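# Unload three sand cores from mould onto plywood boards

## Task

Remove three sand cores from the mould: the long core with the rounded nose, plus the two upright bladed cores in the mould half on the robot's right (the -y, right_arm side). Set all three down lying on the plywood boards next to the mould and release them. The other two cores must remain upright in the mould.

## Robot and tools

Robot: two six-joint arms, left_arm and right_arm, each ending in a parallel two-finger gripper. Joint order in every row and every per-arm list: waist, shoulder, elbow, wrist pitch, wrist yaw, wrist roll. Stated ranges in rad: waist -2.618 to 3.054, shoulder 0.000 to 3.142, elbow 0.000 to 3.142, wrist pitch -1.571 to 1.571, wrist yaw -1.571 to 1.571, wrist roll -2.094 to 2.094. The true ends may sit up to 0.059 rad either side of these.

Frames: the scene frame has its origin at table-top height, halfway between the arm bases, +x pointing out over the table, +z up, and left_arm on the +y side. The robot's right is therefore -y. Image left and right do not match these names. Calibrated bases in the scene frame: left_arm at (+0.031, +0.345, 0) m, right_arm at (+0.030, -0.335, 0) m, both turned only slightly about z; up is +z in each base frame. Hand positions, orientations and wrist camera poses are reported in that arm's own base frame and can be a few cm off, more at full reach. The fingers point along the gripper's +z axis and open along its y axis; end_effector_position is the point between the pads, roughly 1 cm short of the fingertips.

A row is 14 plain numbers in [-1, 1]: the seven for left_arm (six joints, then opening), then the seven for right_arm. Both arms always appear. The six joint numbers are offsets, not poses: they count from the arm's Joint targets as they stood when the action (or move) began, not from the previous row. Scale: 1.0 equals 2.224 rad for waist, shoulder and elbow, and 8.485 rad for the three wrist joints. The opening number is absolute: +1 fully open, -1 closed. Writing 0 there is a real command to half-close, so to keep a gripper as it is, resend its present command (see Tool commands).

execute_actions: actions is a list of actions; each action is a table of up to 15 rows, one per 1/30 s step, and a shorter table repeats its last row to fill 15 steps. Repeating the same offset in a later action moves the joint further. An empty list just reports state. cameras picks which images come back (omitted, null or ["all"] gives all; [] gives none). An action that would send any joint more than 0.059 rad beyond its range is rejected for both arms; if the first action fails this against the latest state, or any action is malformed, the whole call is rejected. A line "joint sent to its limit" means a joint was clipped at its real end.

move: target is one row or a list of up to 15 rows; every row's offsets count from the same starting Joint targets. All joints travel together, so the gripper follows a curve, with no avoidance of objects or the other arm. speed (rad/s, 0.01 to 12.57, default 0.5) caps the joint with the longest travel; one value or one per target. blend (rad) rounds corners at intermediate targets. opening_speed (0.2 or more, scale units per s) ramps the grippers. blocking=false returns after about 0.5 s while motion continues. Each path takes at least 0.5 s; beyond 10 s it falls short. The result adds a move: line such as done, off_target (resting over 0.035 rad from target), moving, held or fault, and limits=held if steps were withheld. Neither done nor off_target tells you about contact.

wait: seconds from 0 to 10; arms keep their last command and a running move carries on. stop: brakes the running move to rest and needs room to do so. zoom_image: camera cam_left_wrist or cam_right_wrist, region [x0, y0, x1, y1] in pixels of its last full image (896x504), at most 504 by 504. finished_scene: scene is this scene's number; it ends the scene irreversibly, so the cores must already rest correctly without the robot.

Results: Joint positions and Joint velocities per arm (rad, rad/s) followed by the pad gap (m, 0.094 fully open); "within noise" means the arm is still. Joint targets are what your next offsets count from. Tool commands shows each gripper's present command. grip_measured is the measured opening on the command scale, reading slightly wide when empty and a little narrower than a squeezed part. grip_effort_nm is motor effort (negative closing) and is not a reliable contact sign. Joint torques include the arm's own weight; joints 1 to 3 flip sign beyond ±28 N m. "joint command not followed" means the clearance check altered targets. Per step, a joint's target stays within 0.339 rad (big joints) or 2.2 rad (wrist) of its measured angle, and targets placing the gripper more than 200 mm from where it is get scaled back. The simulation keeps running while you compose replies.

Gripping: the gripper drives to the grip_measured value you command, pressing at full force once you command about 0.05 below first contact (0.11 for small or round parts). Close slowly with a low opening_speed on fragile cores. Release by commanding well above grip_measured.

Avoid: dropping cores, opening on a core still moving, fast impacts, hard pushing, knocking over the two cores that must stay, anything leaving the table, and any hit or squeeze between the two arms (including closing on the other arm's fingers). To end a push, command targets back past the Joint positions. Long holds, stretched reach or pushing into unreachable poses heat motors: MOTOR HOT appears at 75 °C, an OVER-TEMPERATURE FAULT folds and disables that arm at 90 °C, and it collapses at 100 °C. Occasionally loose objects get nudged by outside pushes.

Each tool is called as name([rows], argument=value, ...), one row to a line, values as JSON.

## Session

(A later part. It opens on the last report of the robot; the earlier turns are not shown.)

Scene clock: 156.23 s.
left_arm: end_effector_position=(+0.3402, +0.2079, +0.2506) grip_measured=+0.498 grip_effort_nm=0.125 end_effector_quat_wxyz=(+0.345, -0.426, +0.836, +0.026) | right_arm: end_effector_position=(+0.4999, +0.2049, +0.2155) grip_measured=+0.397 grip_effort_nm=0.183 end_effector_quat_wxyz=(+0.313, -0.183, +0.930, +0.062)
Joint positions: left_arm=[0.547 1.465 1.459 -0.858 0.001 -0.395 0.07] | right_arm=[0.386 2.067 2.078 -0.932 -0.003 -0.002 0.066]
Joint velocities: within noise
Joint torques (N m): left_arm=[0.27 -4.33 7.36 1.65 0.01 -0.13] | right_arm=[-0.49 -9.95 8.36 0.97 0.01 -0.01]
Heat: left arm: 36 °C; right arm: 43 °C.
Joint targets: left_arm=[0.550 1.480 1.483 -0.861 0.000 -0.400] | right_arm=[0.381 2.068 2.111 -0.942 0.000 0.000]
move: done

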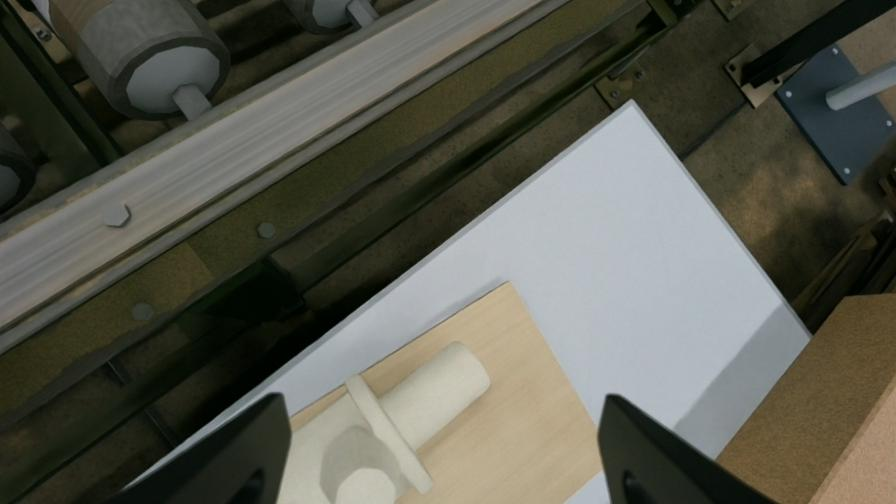

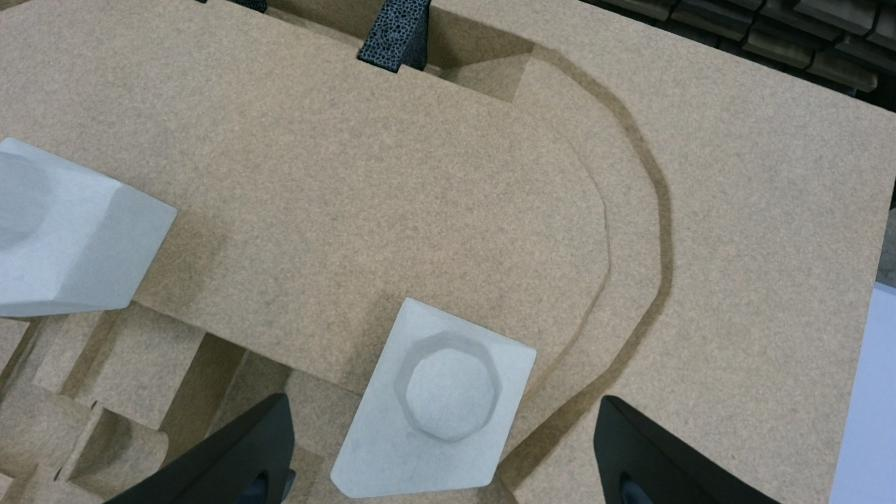

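move(target=[0,0,0,0,0,0,0.5,0,0.0157,-0.0931,0.0225,0,0,0.4], speed=0.3)

Scene clock: 160.63 s.
left_arm: end_effector_position=(+0.3402, +0.2079, +0.2506) grip_measured=+0.498 grip_effort_nm=0.115 end_effector_quat_wxyz=(+0.345, -0.426, +0.836, +0.026) | right_arm: end_effector_position=(+0.5060, +0.2074, +0.1579) grip_measured=+0.397 grip_effort_nm=0.178 end_effector_quat_wxyz=(+0.296, -0.184, +0.935, +0.059)
Joint positions: left_arm=[0.547 1.465 1.459 -0.858 0.001 -0.395 0.07] | right_arm=[0.386 2.095 1.911 -0.773 -0.003 -0.002 0.066]
Joint velocities: within noise
Joint torques (N m): left_arm=[0.31 -4.27 7.41 1.66 0.01 -0.12] | right_arm=[-0.47 -9.72 5.44 1.21 0.02 -0.02]
Heat: left arm: 35 °C; right arm: 42 °C.
Joint targets: left_arm=[0.550 1.480 1.483 -0.861 0.000 -0.400] | right_arm=[0.381 2.103 1.904 -0.751 0.000 0.000]
move: done

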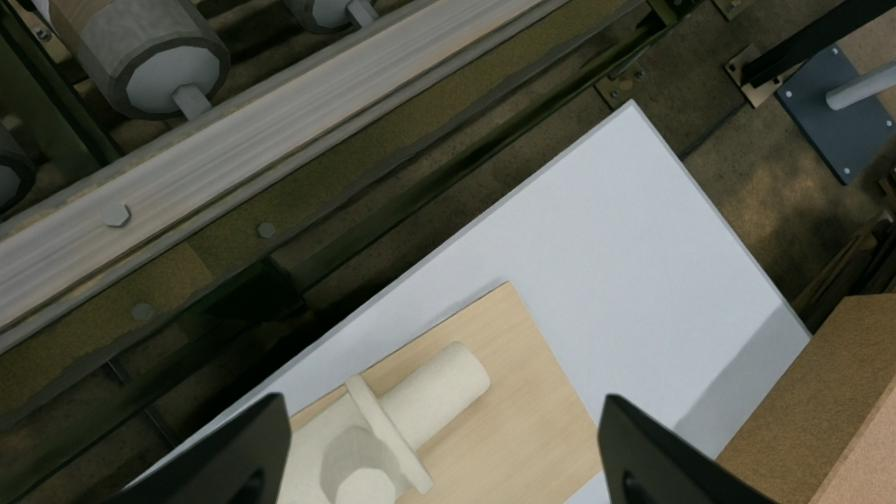

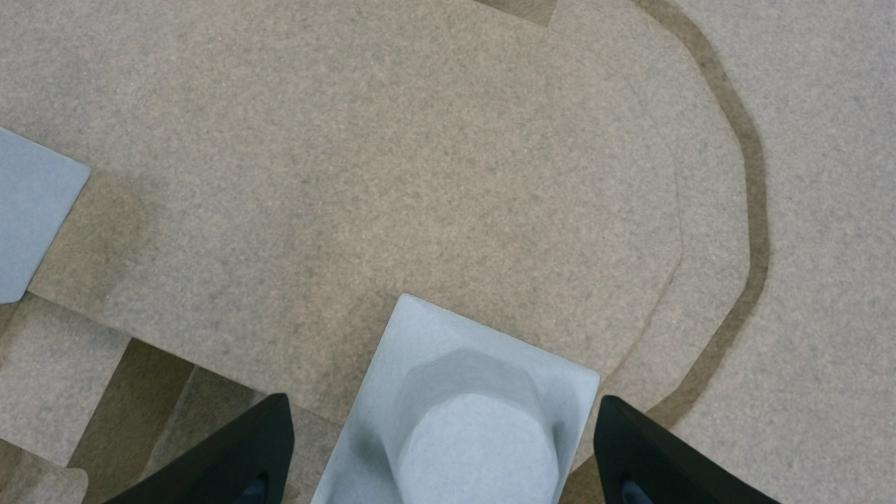

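move([
  [0,0,0,0,0,0,0.5,-0.0075,0,-0.010,0.001,0,0,0.4],
  [0,0,0,0,0,0,0.5,-0.0075,0,-0.010,0.001,0,0,-0.5],
], speed=0.2, opening_speed=0.5)

Scene clock: 166.40 s.
left_arm: end_effector_position=(+0.3402, +0.2079, +0.2506) grip_measured=+0.498 grip_effort_nm=0.120 end_effector_quat_wxyz=(+0.345, -0.426, +0.836, +0.026) | right_arm: end_effector_position=(+0.5078, +0.2012, +0.1531) grip_measured=-0.242 grip_effort_nm=-0.999 end_effector_quat_wxyz=(+0.293, -0.172, +0.938, +0.065)
Joint positions: left_arm=[0.547 1.465 1.459 -0.858 0.001 -0.395 0.07] | right_arm=[0.37 2.094 1.892 -0.758 -0.016 0.012 0.036]
Joint velocities: within noise
Joint torques (N m): left_arm=[0.34 -4.34 7.53 1.65 0 -0.11] | right_arm=[-0.53 -9.61 5.18 1.16 0.14 -0.18]
Heat: left arm: 35 °C; right arm: 42 °C.
Joint targets: left_arm=[0.550 1.480 1.483 -0.861 0.000 -0.400] | right_arm=[0.364 2.103 1.881 -0.743 0.000 0.000]
move: done

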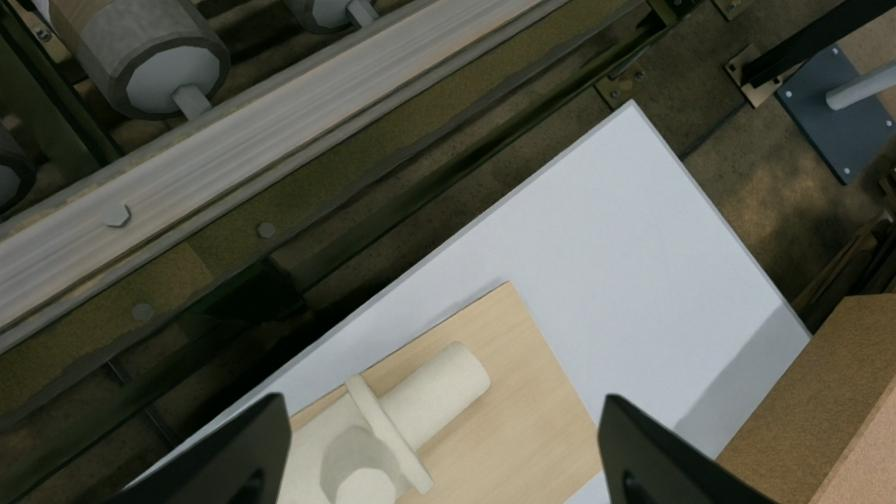

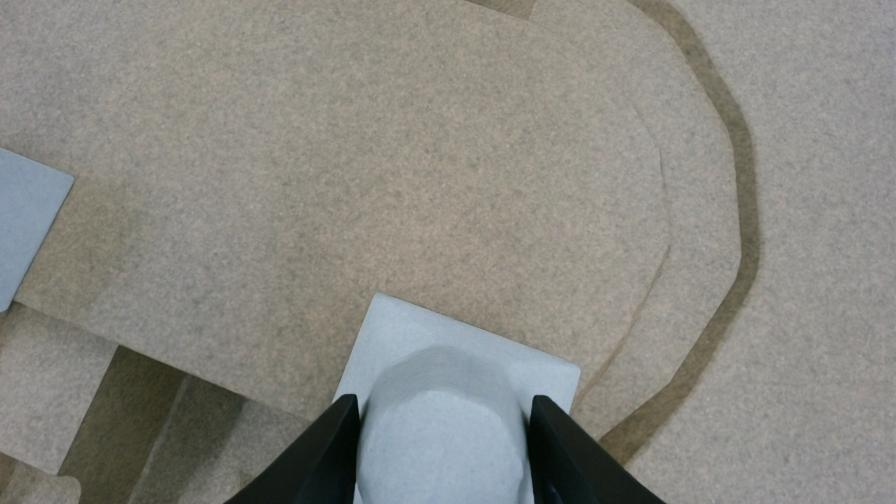

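move([
  [0,0,0,0,0,0,0.5,0,0.027,0.1646,-0.0343,0,0,-0.5],
  [0,0,0,0,0,0,0.5,0,-0.1326,0.0333,-0.0478,0,0,-0.5],
  [0,0,0,0,0,0,0.5,-0.2536,-0.1326,0.0333,-0.0478,-0.02,-0.06,-0.5],
], speed=[0.25,0.4,0.5], blend=[0.05,0.1,0])

Scene clock: 188.83 s.
left_arm: end_effector_position=(+0.3402, +0.2079, +0.2506) grip_measured=+0.498 grip_effort_nm=0.125 end_effector_quat_wxyz=(+0.345, -0.426, +0.836, +0.026) | right_arm: end_effector_position=(+0.4465, -0.0643, +0.2371) grip_measured=-0.253 grip_effort_nm=-0.999 end_effector_quat_wxyz=(+0.254, -0.161, +0.954, -0.015)
Joint positions: left_arm=[0.547 1.465 1.459 -0.858 0.001 -0.395 0.07] | right_arm=[-0.205 1.861 1.954 -1.171 -0.152 -0.501 0.035]
Joint velocities: within noise
Joint torques (N m): left_arm=[0.27 -4.34 7.45 1.61 0.02 -0.13] | right_arm=[0.44 -12.46 5.57 1.08 -0.25 -0.11]
Heat: left arm: 35 °C; right arm: 42 °C.
Joint targets: left_arm=[0.550 1.480 1.483 -0.861 0.000 -0.400] | right_arm=[-0.200 1.808 1.955 -1.148 -0.170 -0.509]
move: off_target (right_arm); right_arm: the shoulder is farthest, 0.052 rad from its target

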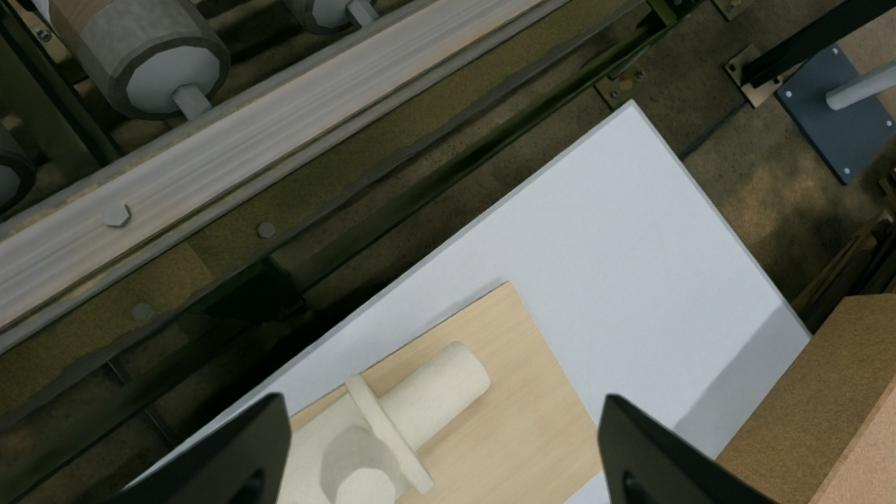

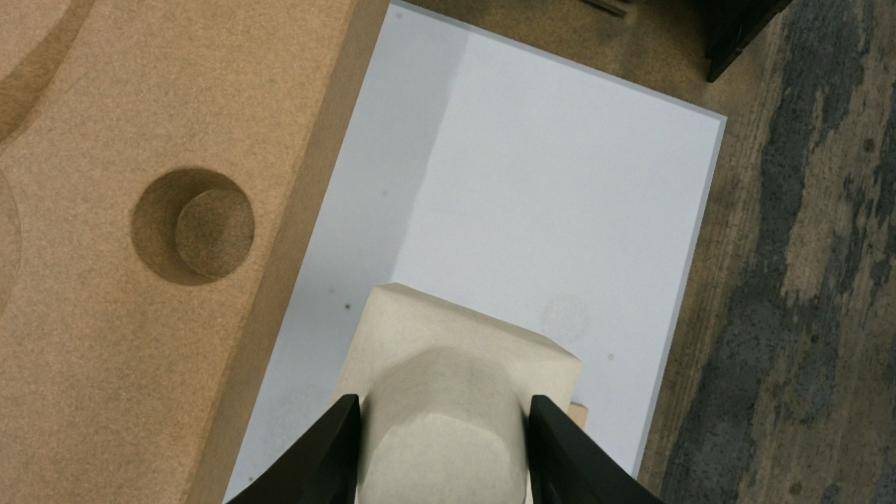

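move(target=[0,0,0,0,0,0,0.5,-0.09,-0.3242,-0.6704,0.1617,-0.0212,-0.0579,-0.5], speed=0.6)

Scene clock: 195.13 s.
left_arm: end_effector_position=(+0.3402, +0.2079, +0.2506) grip_measured=+0.498 grip_effort_nm=0.120 end_effector_quat_wxyz=(+0.345, -0.426, +0.836, +0.026) | right_arm: end_effector_position=(+0.3388, -0.0721, +0.1345) grip_measured=-0.255 grip_effort_nm=-1.004 end_effector_quat_wxyz=(+0.474, -0.336, +0.789, -0.199)
Joint positions: left_arm=[0.547 1.465 1.459 -0.858 0.001 -0.395 0.07] | right_arm=[-0.387 1.117 0.461 0.13 -0.343 -0.993 0.035]
Joint velocities: within noise
Joint torques (N m): left_arm=[0.36 -4.38 7.41 1.64 0.03 -0.1] | right_arm=[-1.16 -5.04 6.17 2.26 -0.16 -0.11]
Heat: left arm: 35 °C; right arm: 42 °C.
Joint targets: left_arm=[0.550 1.480 1.483 -0.861 0.000 -0.400] | right_arm=[-0.400 1.087 0.464 0.224 -0.350 -1.000]
move: off_target (right_arm); right_arm: the wrist pitch is farthest, 0.094 rad from its target

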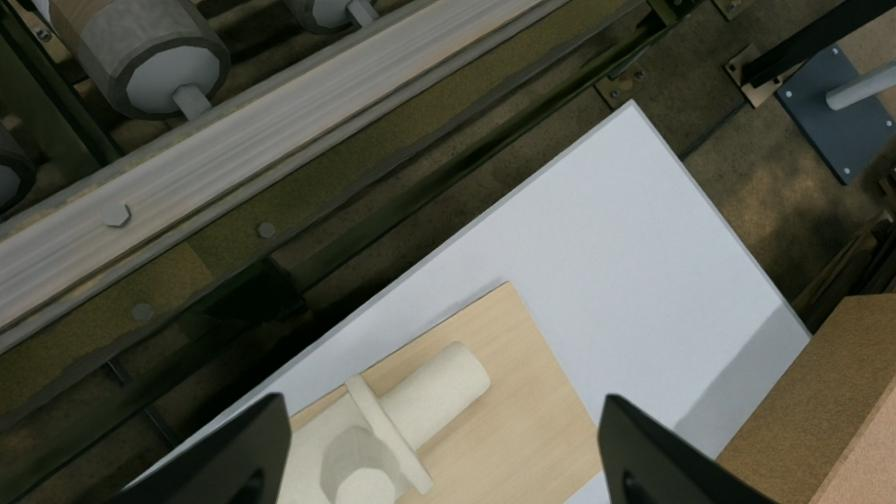

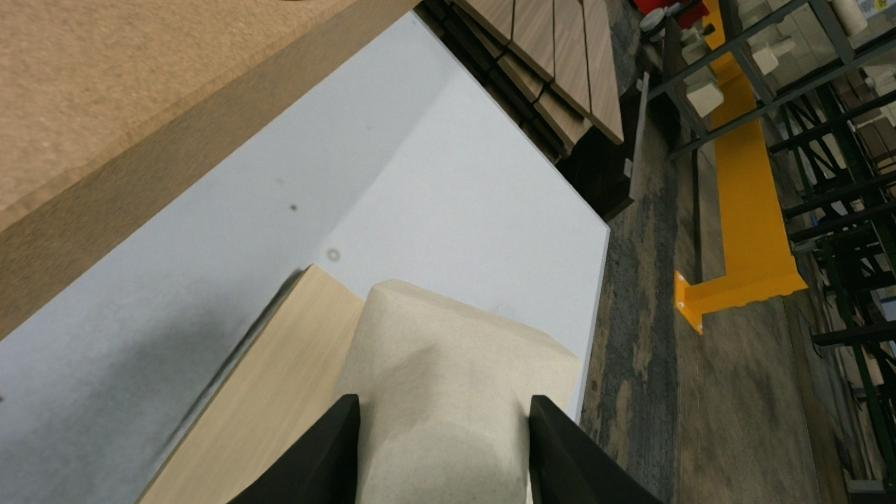

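move([
  [0,-0.4784,-0.3026,0.0197,0,0.0471,0.5,0,0,0,0,0,0,-0.5],
  [-0.7864,-0.4784,-0.3026,0.0197,0,0.0471,0.5,0,0.0746,-0.1057,0.053,0,0,-0.5],
], speed=0.9, blend=0.15)

zoom_image(camera="cam_left_wrist", region=[380, 0, 640, 200])

Scene clock: 206.03 s.
left_arm: end_effector_position=(+0.0819, -0.2040, +0.2989) grip_measured=+0.498 grip_effort_nm=0.115 end_effector_quat_wxyz=(+0.483, +0.453, +0.672, -0.331) | right_arm: end_effector_position=(+0.3350, -0.0683, +0.1012) grip_measured=-0.255 grip_effort_nm=-1.004 end_effector_quat_wxyz=(+0.514, -0.341, +0.751, -0.236)
Joint positions: left_arm=[-1.192 0.43 0.819 -0.709 0.002 -0.006 0.07] | right_arm=[-0.387 1.25 0.235 0.62 -0.356 -1.001 0.035]
Joint velocities: within noise
Joint torques (N m): left_arm=[-0.58 1.18 4.1 2.36 -0.01 0] | right_arm=[-1.13 -2.45 4.67 1.96 -0.02 -0.04]
Heat: left arm: 36 °C; right arm: 46 °C.
Joint targets: left_arm=[-1.200 0.416 0.810 -0.694 0.000 -0.001] | right_arm=[-0.400 1.253 0.229 0.674 -0.350 -1.000]
move: off_target (right_arm); right_arm: the wrist pitch is farthest, 0.054 rad from its target

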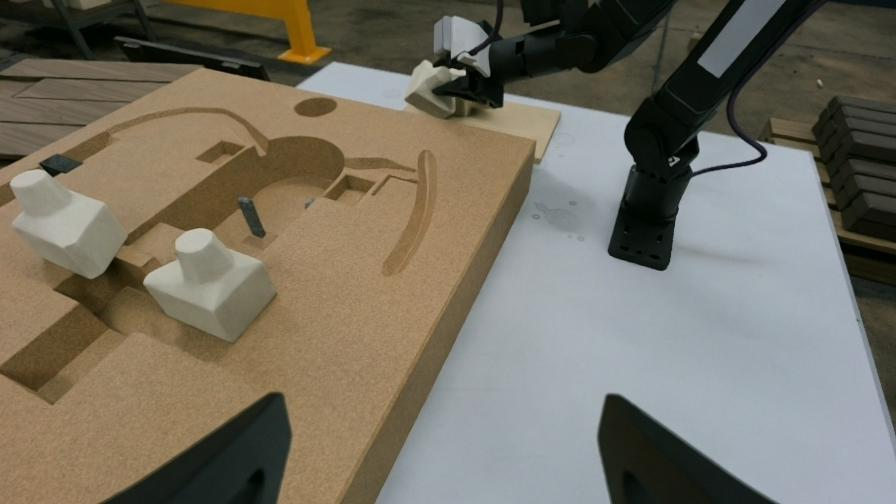

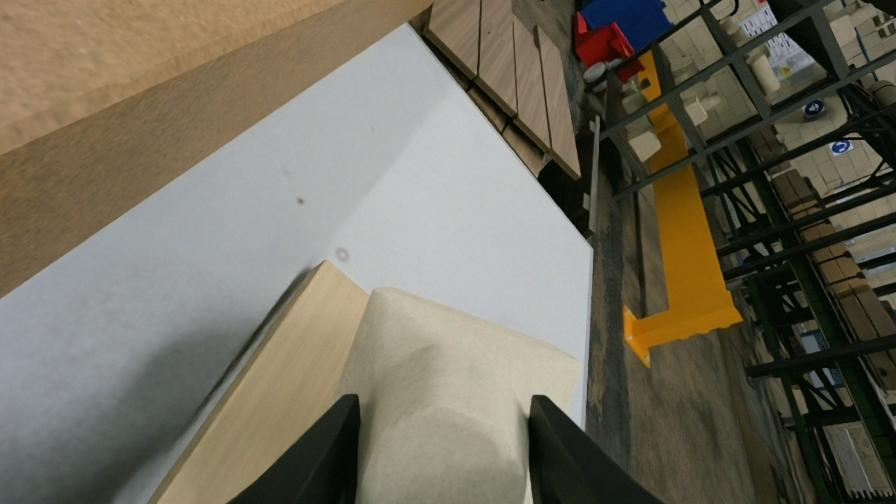

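Scaled by 1.938.

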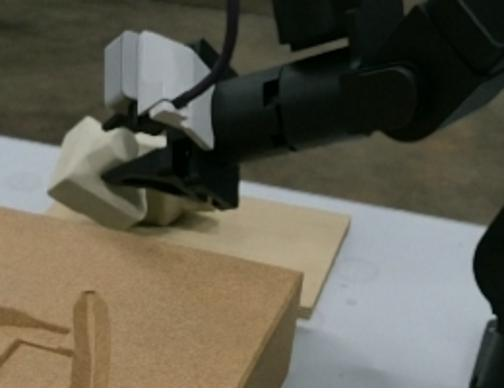

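move(target=[0,0,0,0,0,0,0.5,0,0.0436,-0.0175,0.0145,0,0,-0.5], speed=0.15)

zoom_image(camera="cam_left_wrist", region=[380, 0, 640, 200])

Scene clock: 209.70 s.
left_arm: end_effector_position=(+0.0819, -0.2040, +0.2989) grip_measured=+0.498 grip_effort_nm=0.115 end_effector_quat_wxyz=(+0.483, +0.453, +0.672, -0.331) | right_arm: end_effector_position=(+0.3388, -0.0695, +0.0981) grip_measured=-0.255 grip_effort_nm=-1.004 end_effector_quat_wxyz=(+0.527, -0.343, +0.735, -0.251)
Joint positions: left_arm=[-1.192 0.43 0.819 -0.709 0.002 -0.006 0.07] | right_arm=[-0.387 1.339 0.202 0.79 -0.358 -1.008 0.035]
Joint velocities: within noise
Joint torques (N m): left_arm=[-0.51 1.16 4.18 2.36 0 -0.01] | right_arm=[-1.14 -2.17 3.67 1.56 0.01 0.04]
Heat: left arm: 37 °C; right arm: 46 °C.
Joint targets: left_arm=[-1.200 0.416 0.810 -0.694 0.000 -0.001] | right_arm=[-0.400 1.350 0.190 0.796 -0.350 -1.000]
move: done

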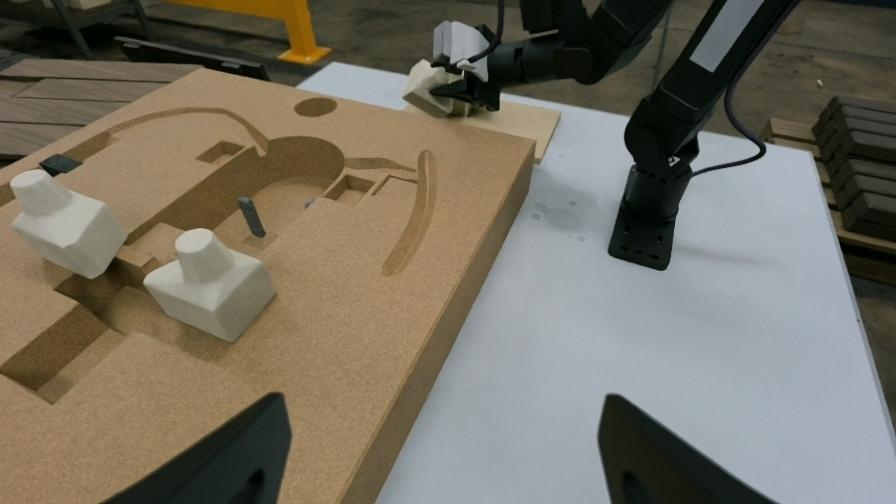

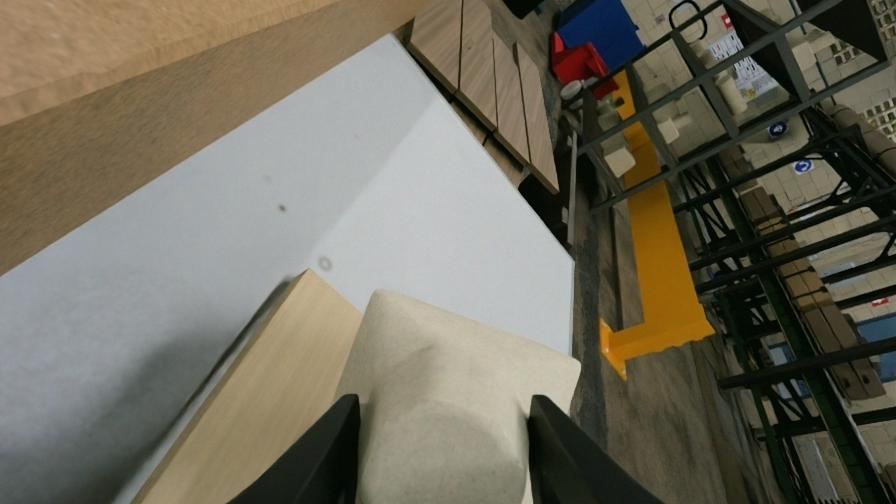

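Scaled by 1.938.

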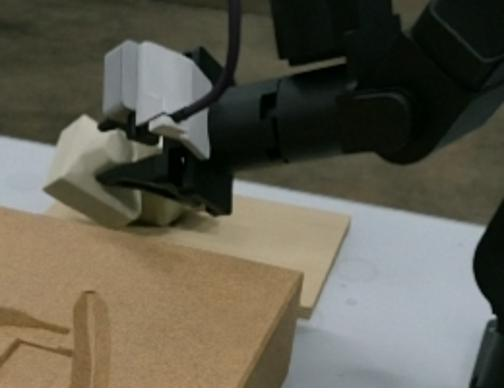

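move([
  [0,0,0,0,0,0,0.5,0,0.009,-0.022,-0.002,0,0,-0.5],
  [0,0,0,0,0,0,0.5,0,0.009,-0.022,-0.002,0,0,-0.225],
], speed=0.1, opening_speed=0.4)

zoom_image(camera="cam_left_wrist", region=[380, 0, 640, 200])

Scene clock: 214.93 s.
left_arm: end_effector_position=(+0.0819, -0.2040, +0.2989) grip_measured=+0.498 grip_effort_nm=0.115 end_effector_quat_wxyz=(+0.483, +0.453, +0.672, -0.331) | right_arm: end_effector_position=(+0.3336, -0.0679, +0.0944) grip_measured=-0.222 grip_effort_nm=-0.125 end_effector_quat_wxyz=(+0.529, -0.348, +0.729, -0.260)
Joint positions: left_arm=[-1.192 0.43 0.819 -0.709 0.002 -0.006 0.07] | right_arm=[-0.389 1.35 0.166 0.851 -0.358 -1.022 0.037]
Joint velocities: within noise
Joint torques (N m): left_arm=[-0.53 1.22 4.12 2.36 0 -0.01] | right_arm=[-0.98 -1.39 2.56 0.84 0.02 0.22]
Heat: left arm: 38 °C; right arm: 45 °C.
Joint targets: left_arm=[-1.200 0.416 0.810 -0.694 0.000 -0.001] | right_arm=[-0.400 1.370 0.141 0.779 -0.350 -1.000]
move: off_target (right_arm); target 2's new numbers were sent with right_arm's wrist pitch 0.072 rad from that target; right_arm: the wrist pitch is farthest, 0.072 rad from its target

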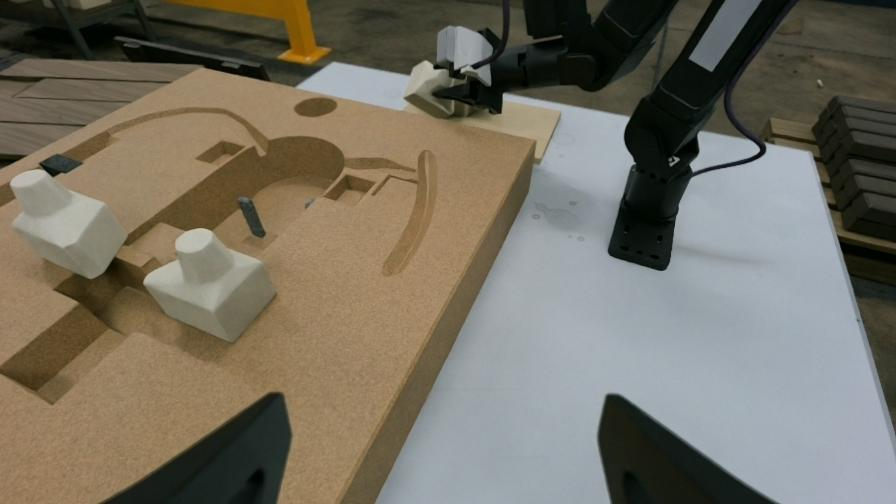

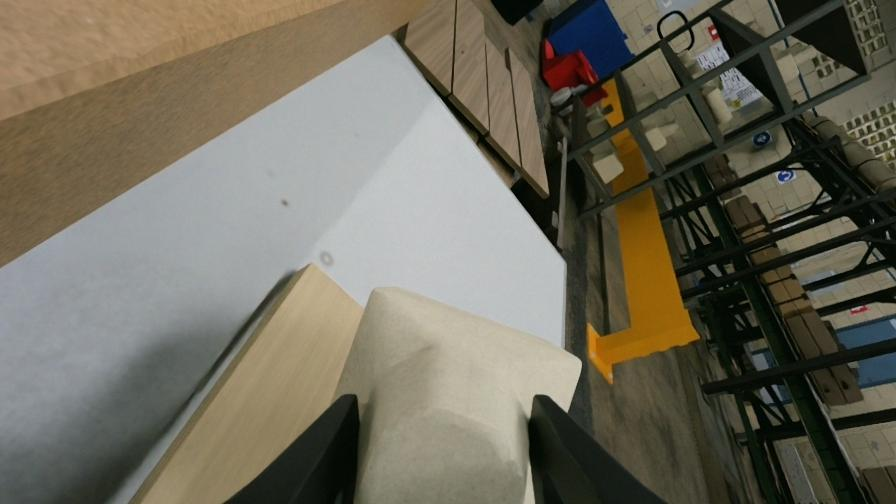

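Scaled by 1.938.

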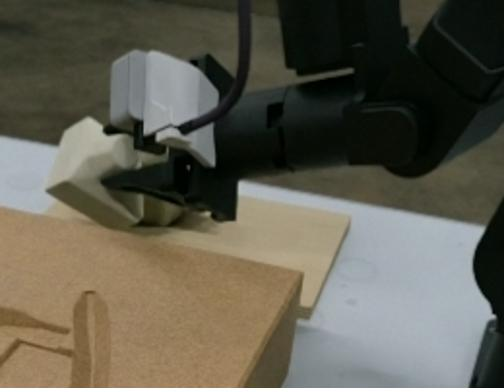

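move([
  [0,0,0,0,0,0,0.5,0,0,0,-0.007,0,0,-0.21],
  [0,0,0,0,0,0,0.5,0,0,-0.01,-0.012,0,0,-0.21],
], speed=0.1, opening_speed=0.2)

zoom_image(camera="cam_left_wrist", region=[380, 0, 640, 200])

Scene clock: 218.97 s.
left_arm: end_effector_position=(+0.0819, -0.2040, +0.2989) grip_measured=+0.498 grip_effort_nm=0.120 end_effector_quat_wxyz=(+0.483, +0.453, +0.672, -0.331) | right_arm: end_effector_position=(+0.3314, -0.0670, +0.0907) grip_measured=-0.209 grip_effort_nm=-0.012 end_effector_quat_wxyz=(+0.524, -0.352, +0.731, -0.259)
Joint positions: left_arm=[-1.192 0.43 0.819 -0.709 0.002 -0.006 0.07] | right_arm=[-0.389 1.35 0.159 0.846 -0.358 -1.034 0.037]
Joint velocities: within noise
Joint torques (N m): left_arm=[-0.51 1.16 4.15 2.38 -0.01 -0.01] | right_arm=[-0.99 -1.36 1.37 -0.05 0.01 0.32]
Heat: left arm: 38 °C; right arm: 44 °C.
Joint targets: left_arm=[-1.200 0.416 0.810 -0.694 0.000 -0.001] | right_arm=[-0.400 1.370 0.119 0.678 -0.350 -1.000]
move: off_target (right_arm); right_arm: the wrist pitch is farthest, 0.169 rad from its target

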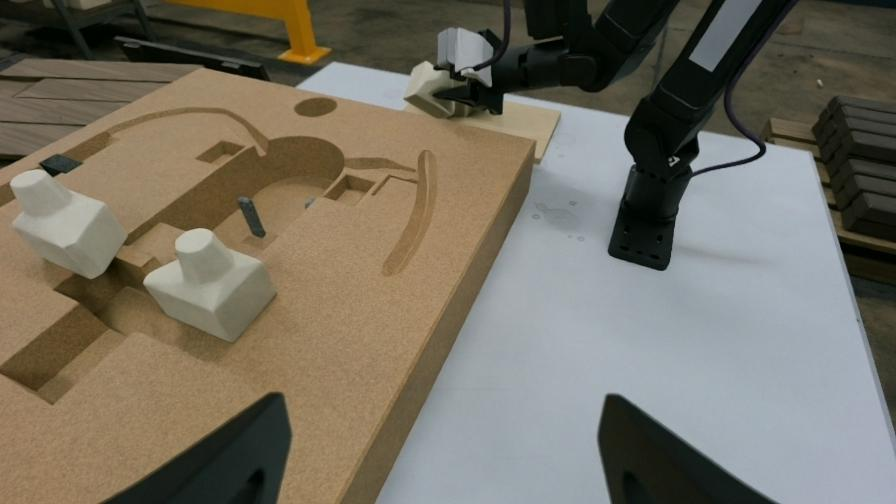

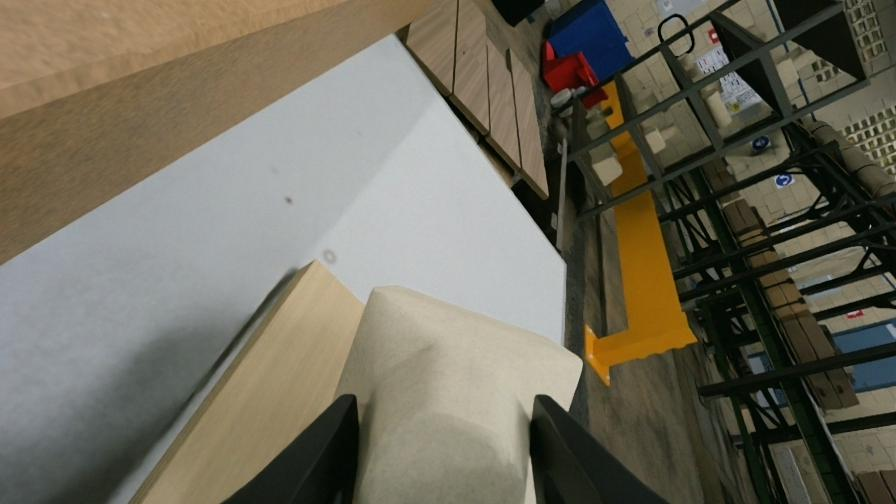

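Scaled by 1.938.

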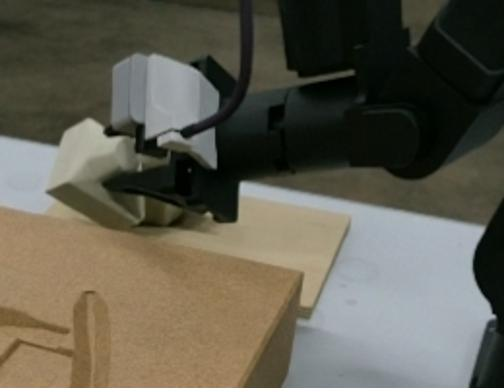

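move([
  [0,0,0,0,0,0,0.5,0,0,0.004,0.012,-0.0,-0.03,-0.21],
], speed=0.2)

zoom_image(camera="cam_left_wrist", region=[380, 0, 640, 200])

Scene clock: 226.00 s.
left_arm: end_effector_position=(+0.0819, -0.2040, +0.2989) grip_measured=+0.498 grip_effort_nm=0.120 end_effector_quat_wxyz=(+0.483, +0.453, +0.672, -0.331) | right_arm: end_effector_position=(+0.3284, -0.0614, +0.0863) grip_measured=-0.209 grip_effort_nm=-0.017 end_effector_quat_wxyz=(+0.493, -0.443, +0.683, -0.308)
Joint positions: left_arm=[-1.192 0.43 0.819 -0.709 0.002 -0.006 0.07] | right_arm=[-0.389 1.354 0.147 0.849 -0.383 -1.272 0.037]
Joint velocities: within noise
Joint torques (N m): left_arm=[-0.54 1.11 4.16 2.36 0 0.01] | right_arm=[-1.01 -1.61 2.88 0.84 0.2 0.12]
Heat: left arm: 39 °C; right arm: 42 °C.
Joint targets: left_arm=[-1.200 0.416 0.810 -0.694 0.000 -0.001] | right_arm=[-0.400 1.370 0.128 0.780 -0.350 -1.255]
move: off_target (right_arm); right_arm: the wrist pitch is farthest, 0.069 rad from its target

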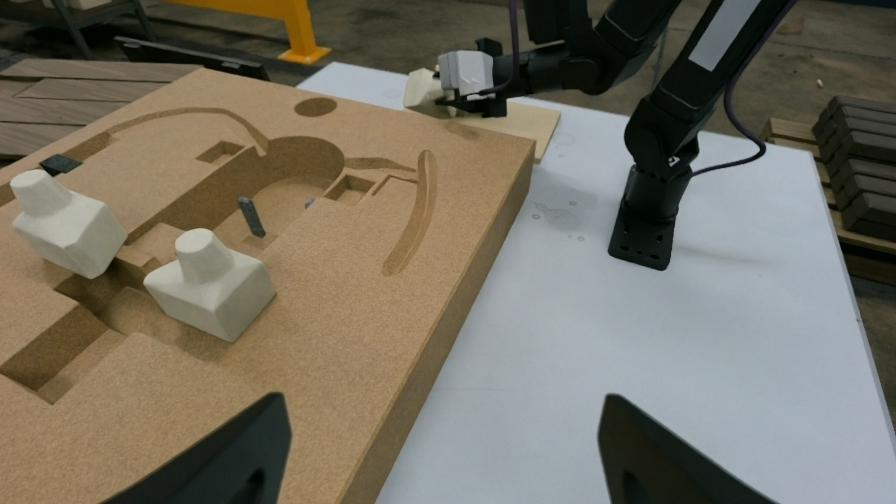

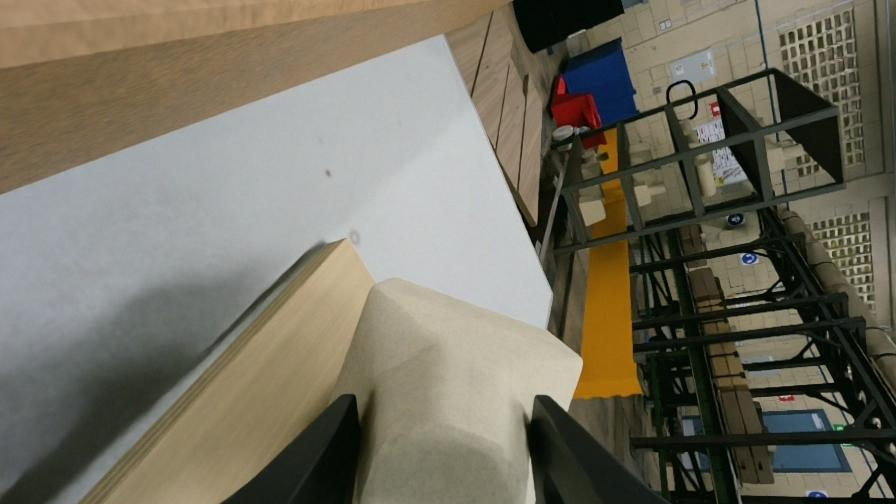

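Scaled by 1.938.

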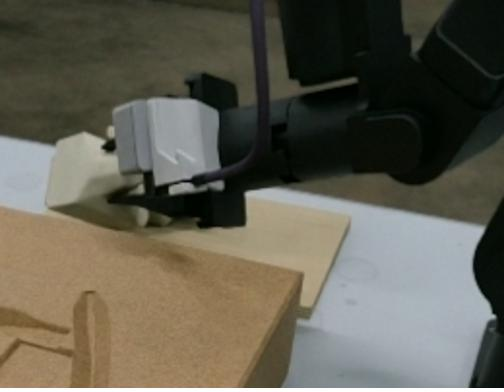

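move([
  [0,0,0,0,0,0,0.5,0,0.01,-0.016,0,0,-0.014,-0.21],
], speed=0.15)

zoom_image(camera="cam_left_wrist", region=[380, 0, 640, 200])

Scene clock: 231.00 s.
left_arm: end_effector_position=(+0.0819, -0.2040, +0.2989) grip_measured=+0.498 grip_effort_nm=0.115 end_effector_quat_wxyz=(+0.483, +0.453, +0.672, -0.331) | right_arm: end_effector_position=(+0.3231, -0.0585, +0.0795) grip_measured=-0.209 grip_effort_nm=-0.022 end_effector_quat_wxyz=(+0.472, -0.485, +0.656, -0.333)
Joint positions: left_arm=[-1.192 0.43 0.819 -0.709 0.002 -0.006 0.07] | right_arm=[-0.389 1.368 0.12 0.882 -0.387 -1.395 0.037]
Joint velocities: within noise
Joint torques (N m): left_arm=[-0.44 1.13 4.12 2.36 0.01 0.03] | right_arm=[-0.98 -0.99 2.09 0.53 0.28 0.16]
Heat: left arm: 40 °C; right arm: 42 °C.
Joint targets: left_arm=[-1.200 0.416 0.810 -0.694 0.000 -0.001] | right_arm=[-0.400 1.392 0.092 0.780 -0.350 -1.373]
move: off_target (right_arm); right_arm: the wrist pitch is farthest, 0.102 rad from its target

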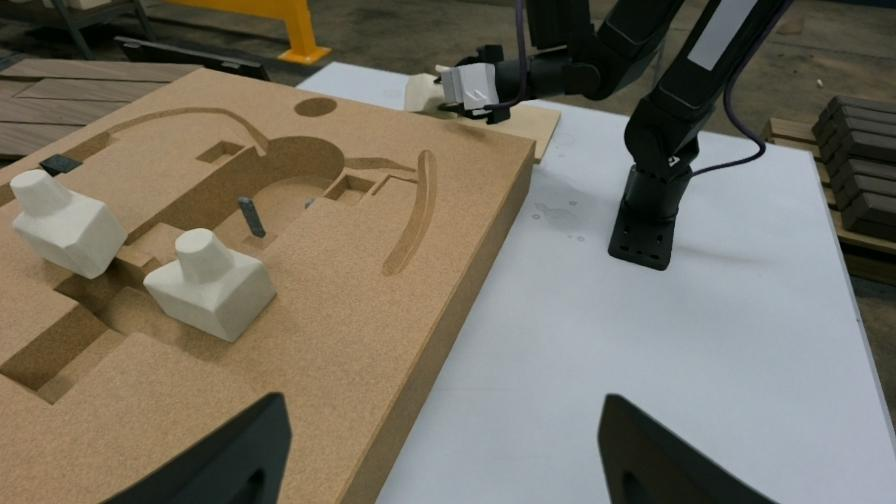

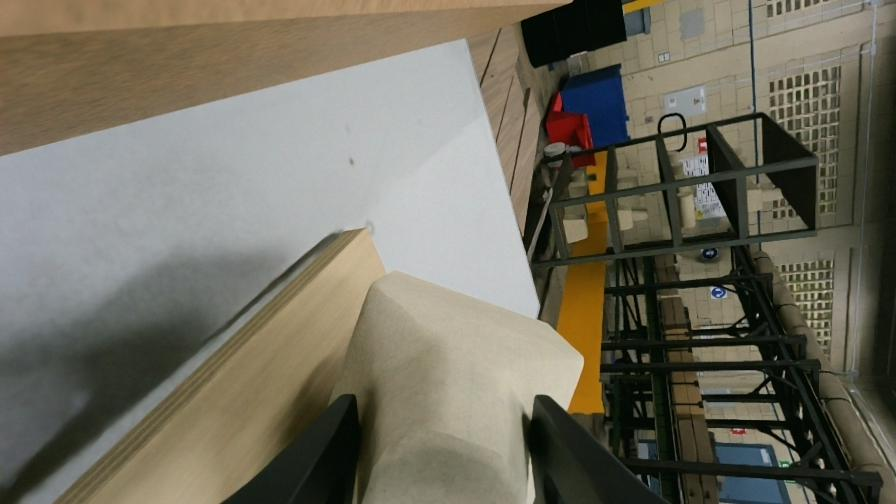

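Scaled by 1.938.

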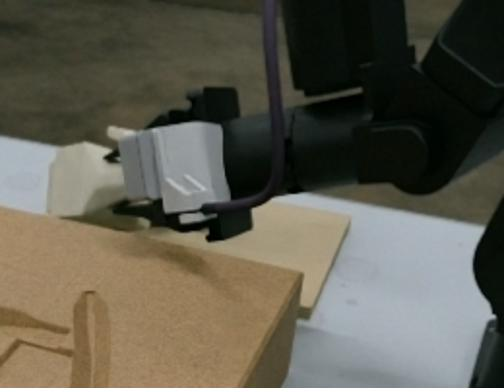

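move([
  [0,0,0,0,0,0,0.5,0,0,-0.012,0,0,-0.006,-0.2],
  [0,0,0,0,0,0,0.5,0,0,-0.012,0,0,-0.006,-0.12],
], speed=0.1, opening_speed=0.2)

zoom_image(camera="cam_left_wrist", region=[380, 0, 640, 200])

Scene clock: 235.87 s.
left_arm: end_effector_position=(+0.0819, -0.2040, +0.2989) grip_measured=+0.498 grip_effort_nm=0.115 end_effector_quat_wxyz=(+0.483, +0.453, +0.672, -0.331) | right_arm: end_effector_position=(+0.3103, -0.0570, +0.0582) grip_measured=-0.123 grip_effort_nm=0.178 end_effector_quat_wxyz=(+0.452, -0.486, +0.680, -0.312)
Joint positions: left_arm=[-1.192 0.43 0.819 -0.709 0.002 -0.006 0.07] | right_arm=[-0.392 1.378 0.087 0.851 -0.373 -1.395 0.041]
Joint velocities: within noise
Joint torques (N m): left_arm=[-0.44 1.14 4.1 2.35 0 0.01] | right_arm=[-0.65 -1.57 2.37 0.79 0.13 -0.38]
Heat: left arm: 40 °C; right arm: 41 °C.
Joint targets: left_arm=[-1.200 0.416 0.810 -0.694 0.000 -0.001] | right_arm=[-0.400 1.392 0.066 0.780 -0.350 -1.424]
move: off_target (right_arm); target 2's new numbers were sent with right_arm's wrist pitch 0.125 rad from that target; right_arm: the wrist pitch is farthest, 0.071 rad from its target

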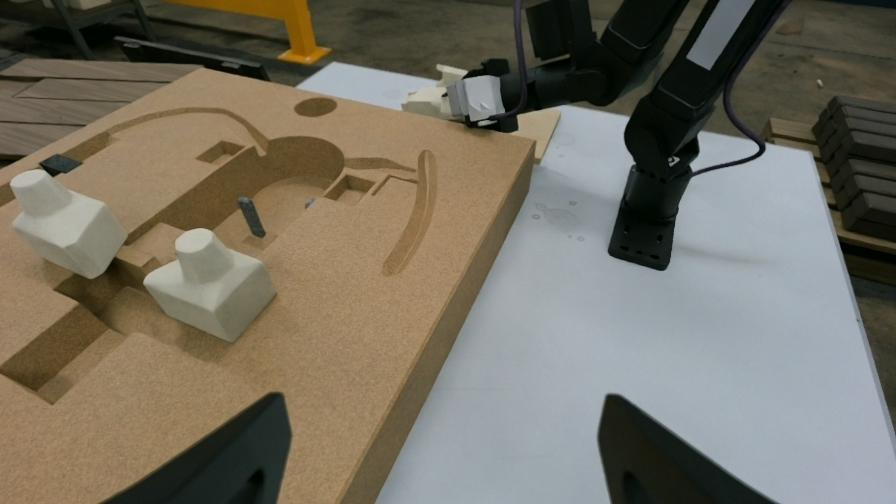

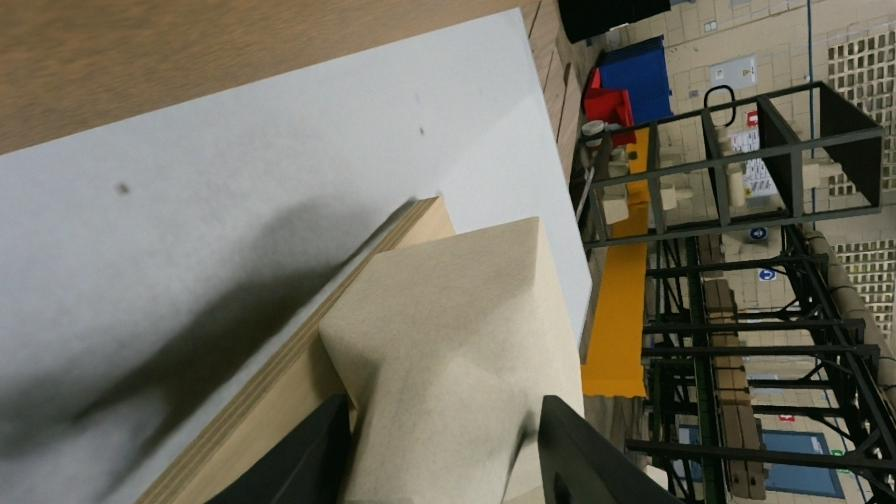

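Scaled by 1.938.

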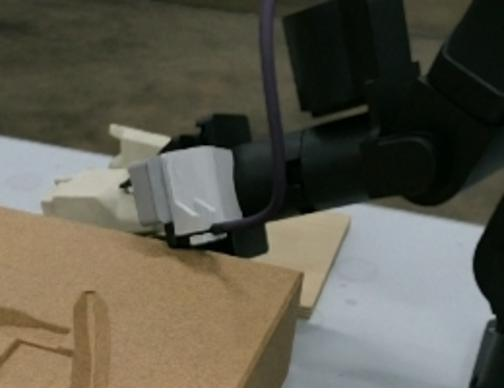

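move([
  [0,0,0,0,0,0,0.5,0,0,0,0,0,0,0.0],
  [0,0,0,0,0,0,0.5,0,-0.1142,-0.0112,-0.0145,0,0,0.0],
  [0,0,0,0,0,0,0.5,0,-0.3687,-0.0117,-0.0811,0,0,0.0],
], speed=[0.2,0.2,0.35], opening_speed=0.3)

zoom_image(camera="cam_left_wrist", region=[380, 0, 640, 200])

Scene clock: 250.60 s.
left_arm: end_effector_position=(+0.0819, -0.2040, +0.2990) grip_measured=+0.498 grip_effort_nm=0.120 end_effector_quat_wxyz=(+0.483, +0.453, +0.672, -0.331) | right_arm: end_effector_position=(+0.2610, -0.0422, +0.0915) grip_measured=-0.003 grip_effort_nm=0.168 end_effector_quat_wxyz=(+0.440, -0.491, +0.675, -0.332)
Joint positions: left_arm=[-1.192 0.43 0.819 -0.709 0.002 -0.006 0.07] | right_arm=[-0.392 0.581 0.049 0.101 -0.342 -1.428 0.047]
Joint velocities: within noise
Joint torques (N m): left_arm=[-0.49 1.13 4.12 2.35 0.01 -0.01] | right_arm=[-0.64 -0.18 5.55 1.36 -0.15 0]
Heat: left arm: 41 °C; right arm: 41 °C.
Joint targets: left_arm=[-1.200 0.416 0.810 -0.694 0.000 -0.001] | right_arm=[-0.400 0.572 0.040 0.091 -0.350 -1.424]
move: done

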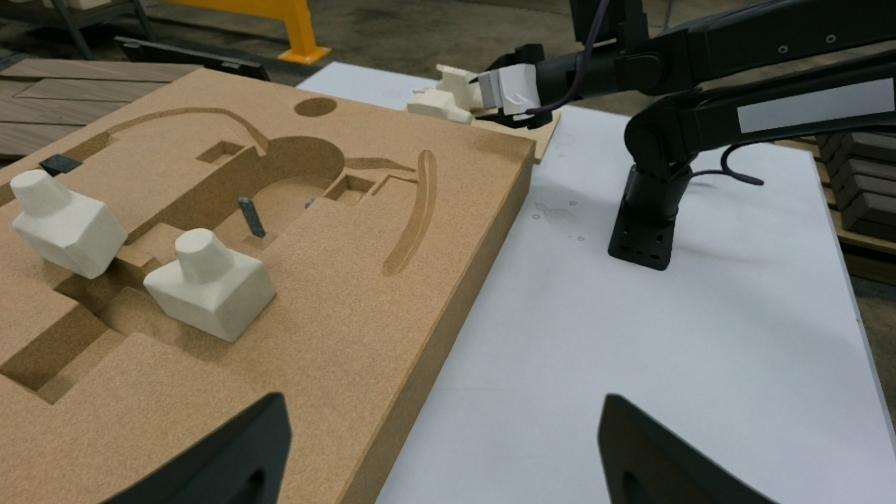

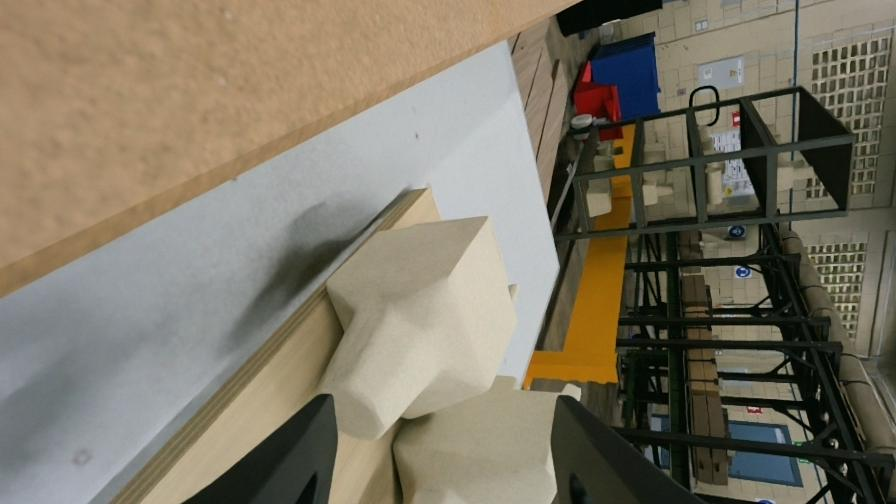

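Scaled by 1.938.

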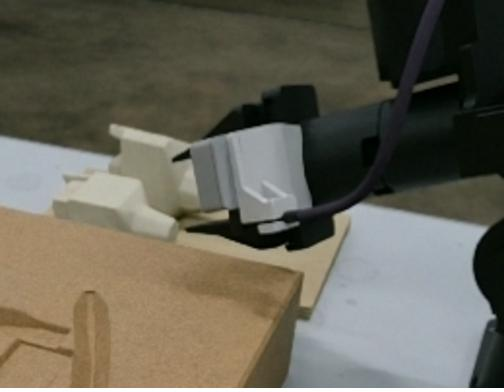

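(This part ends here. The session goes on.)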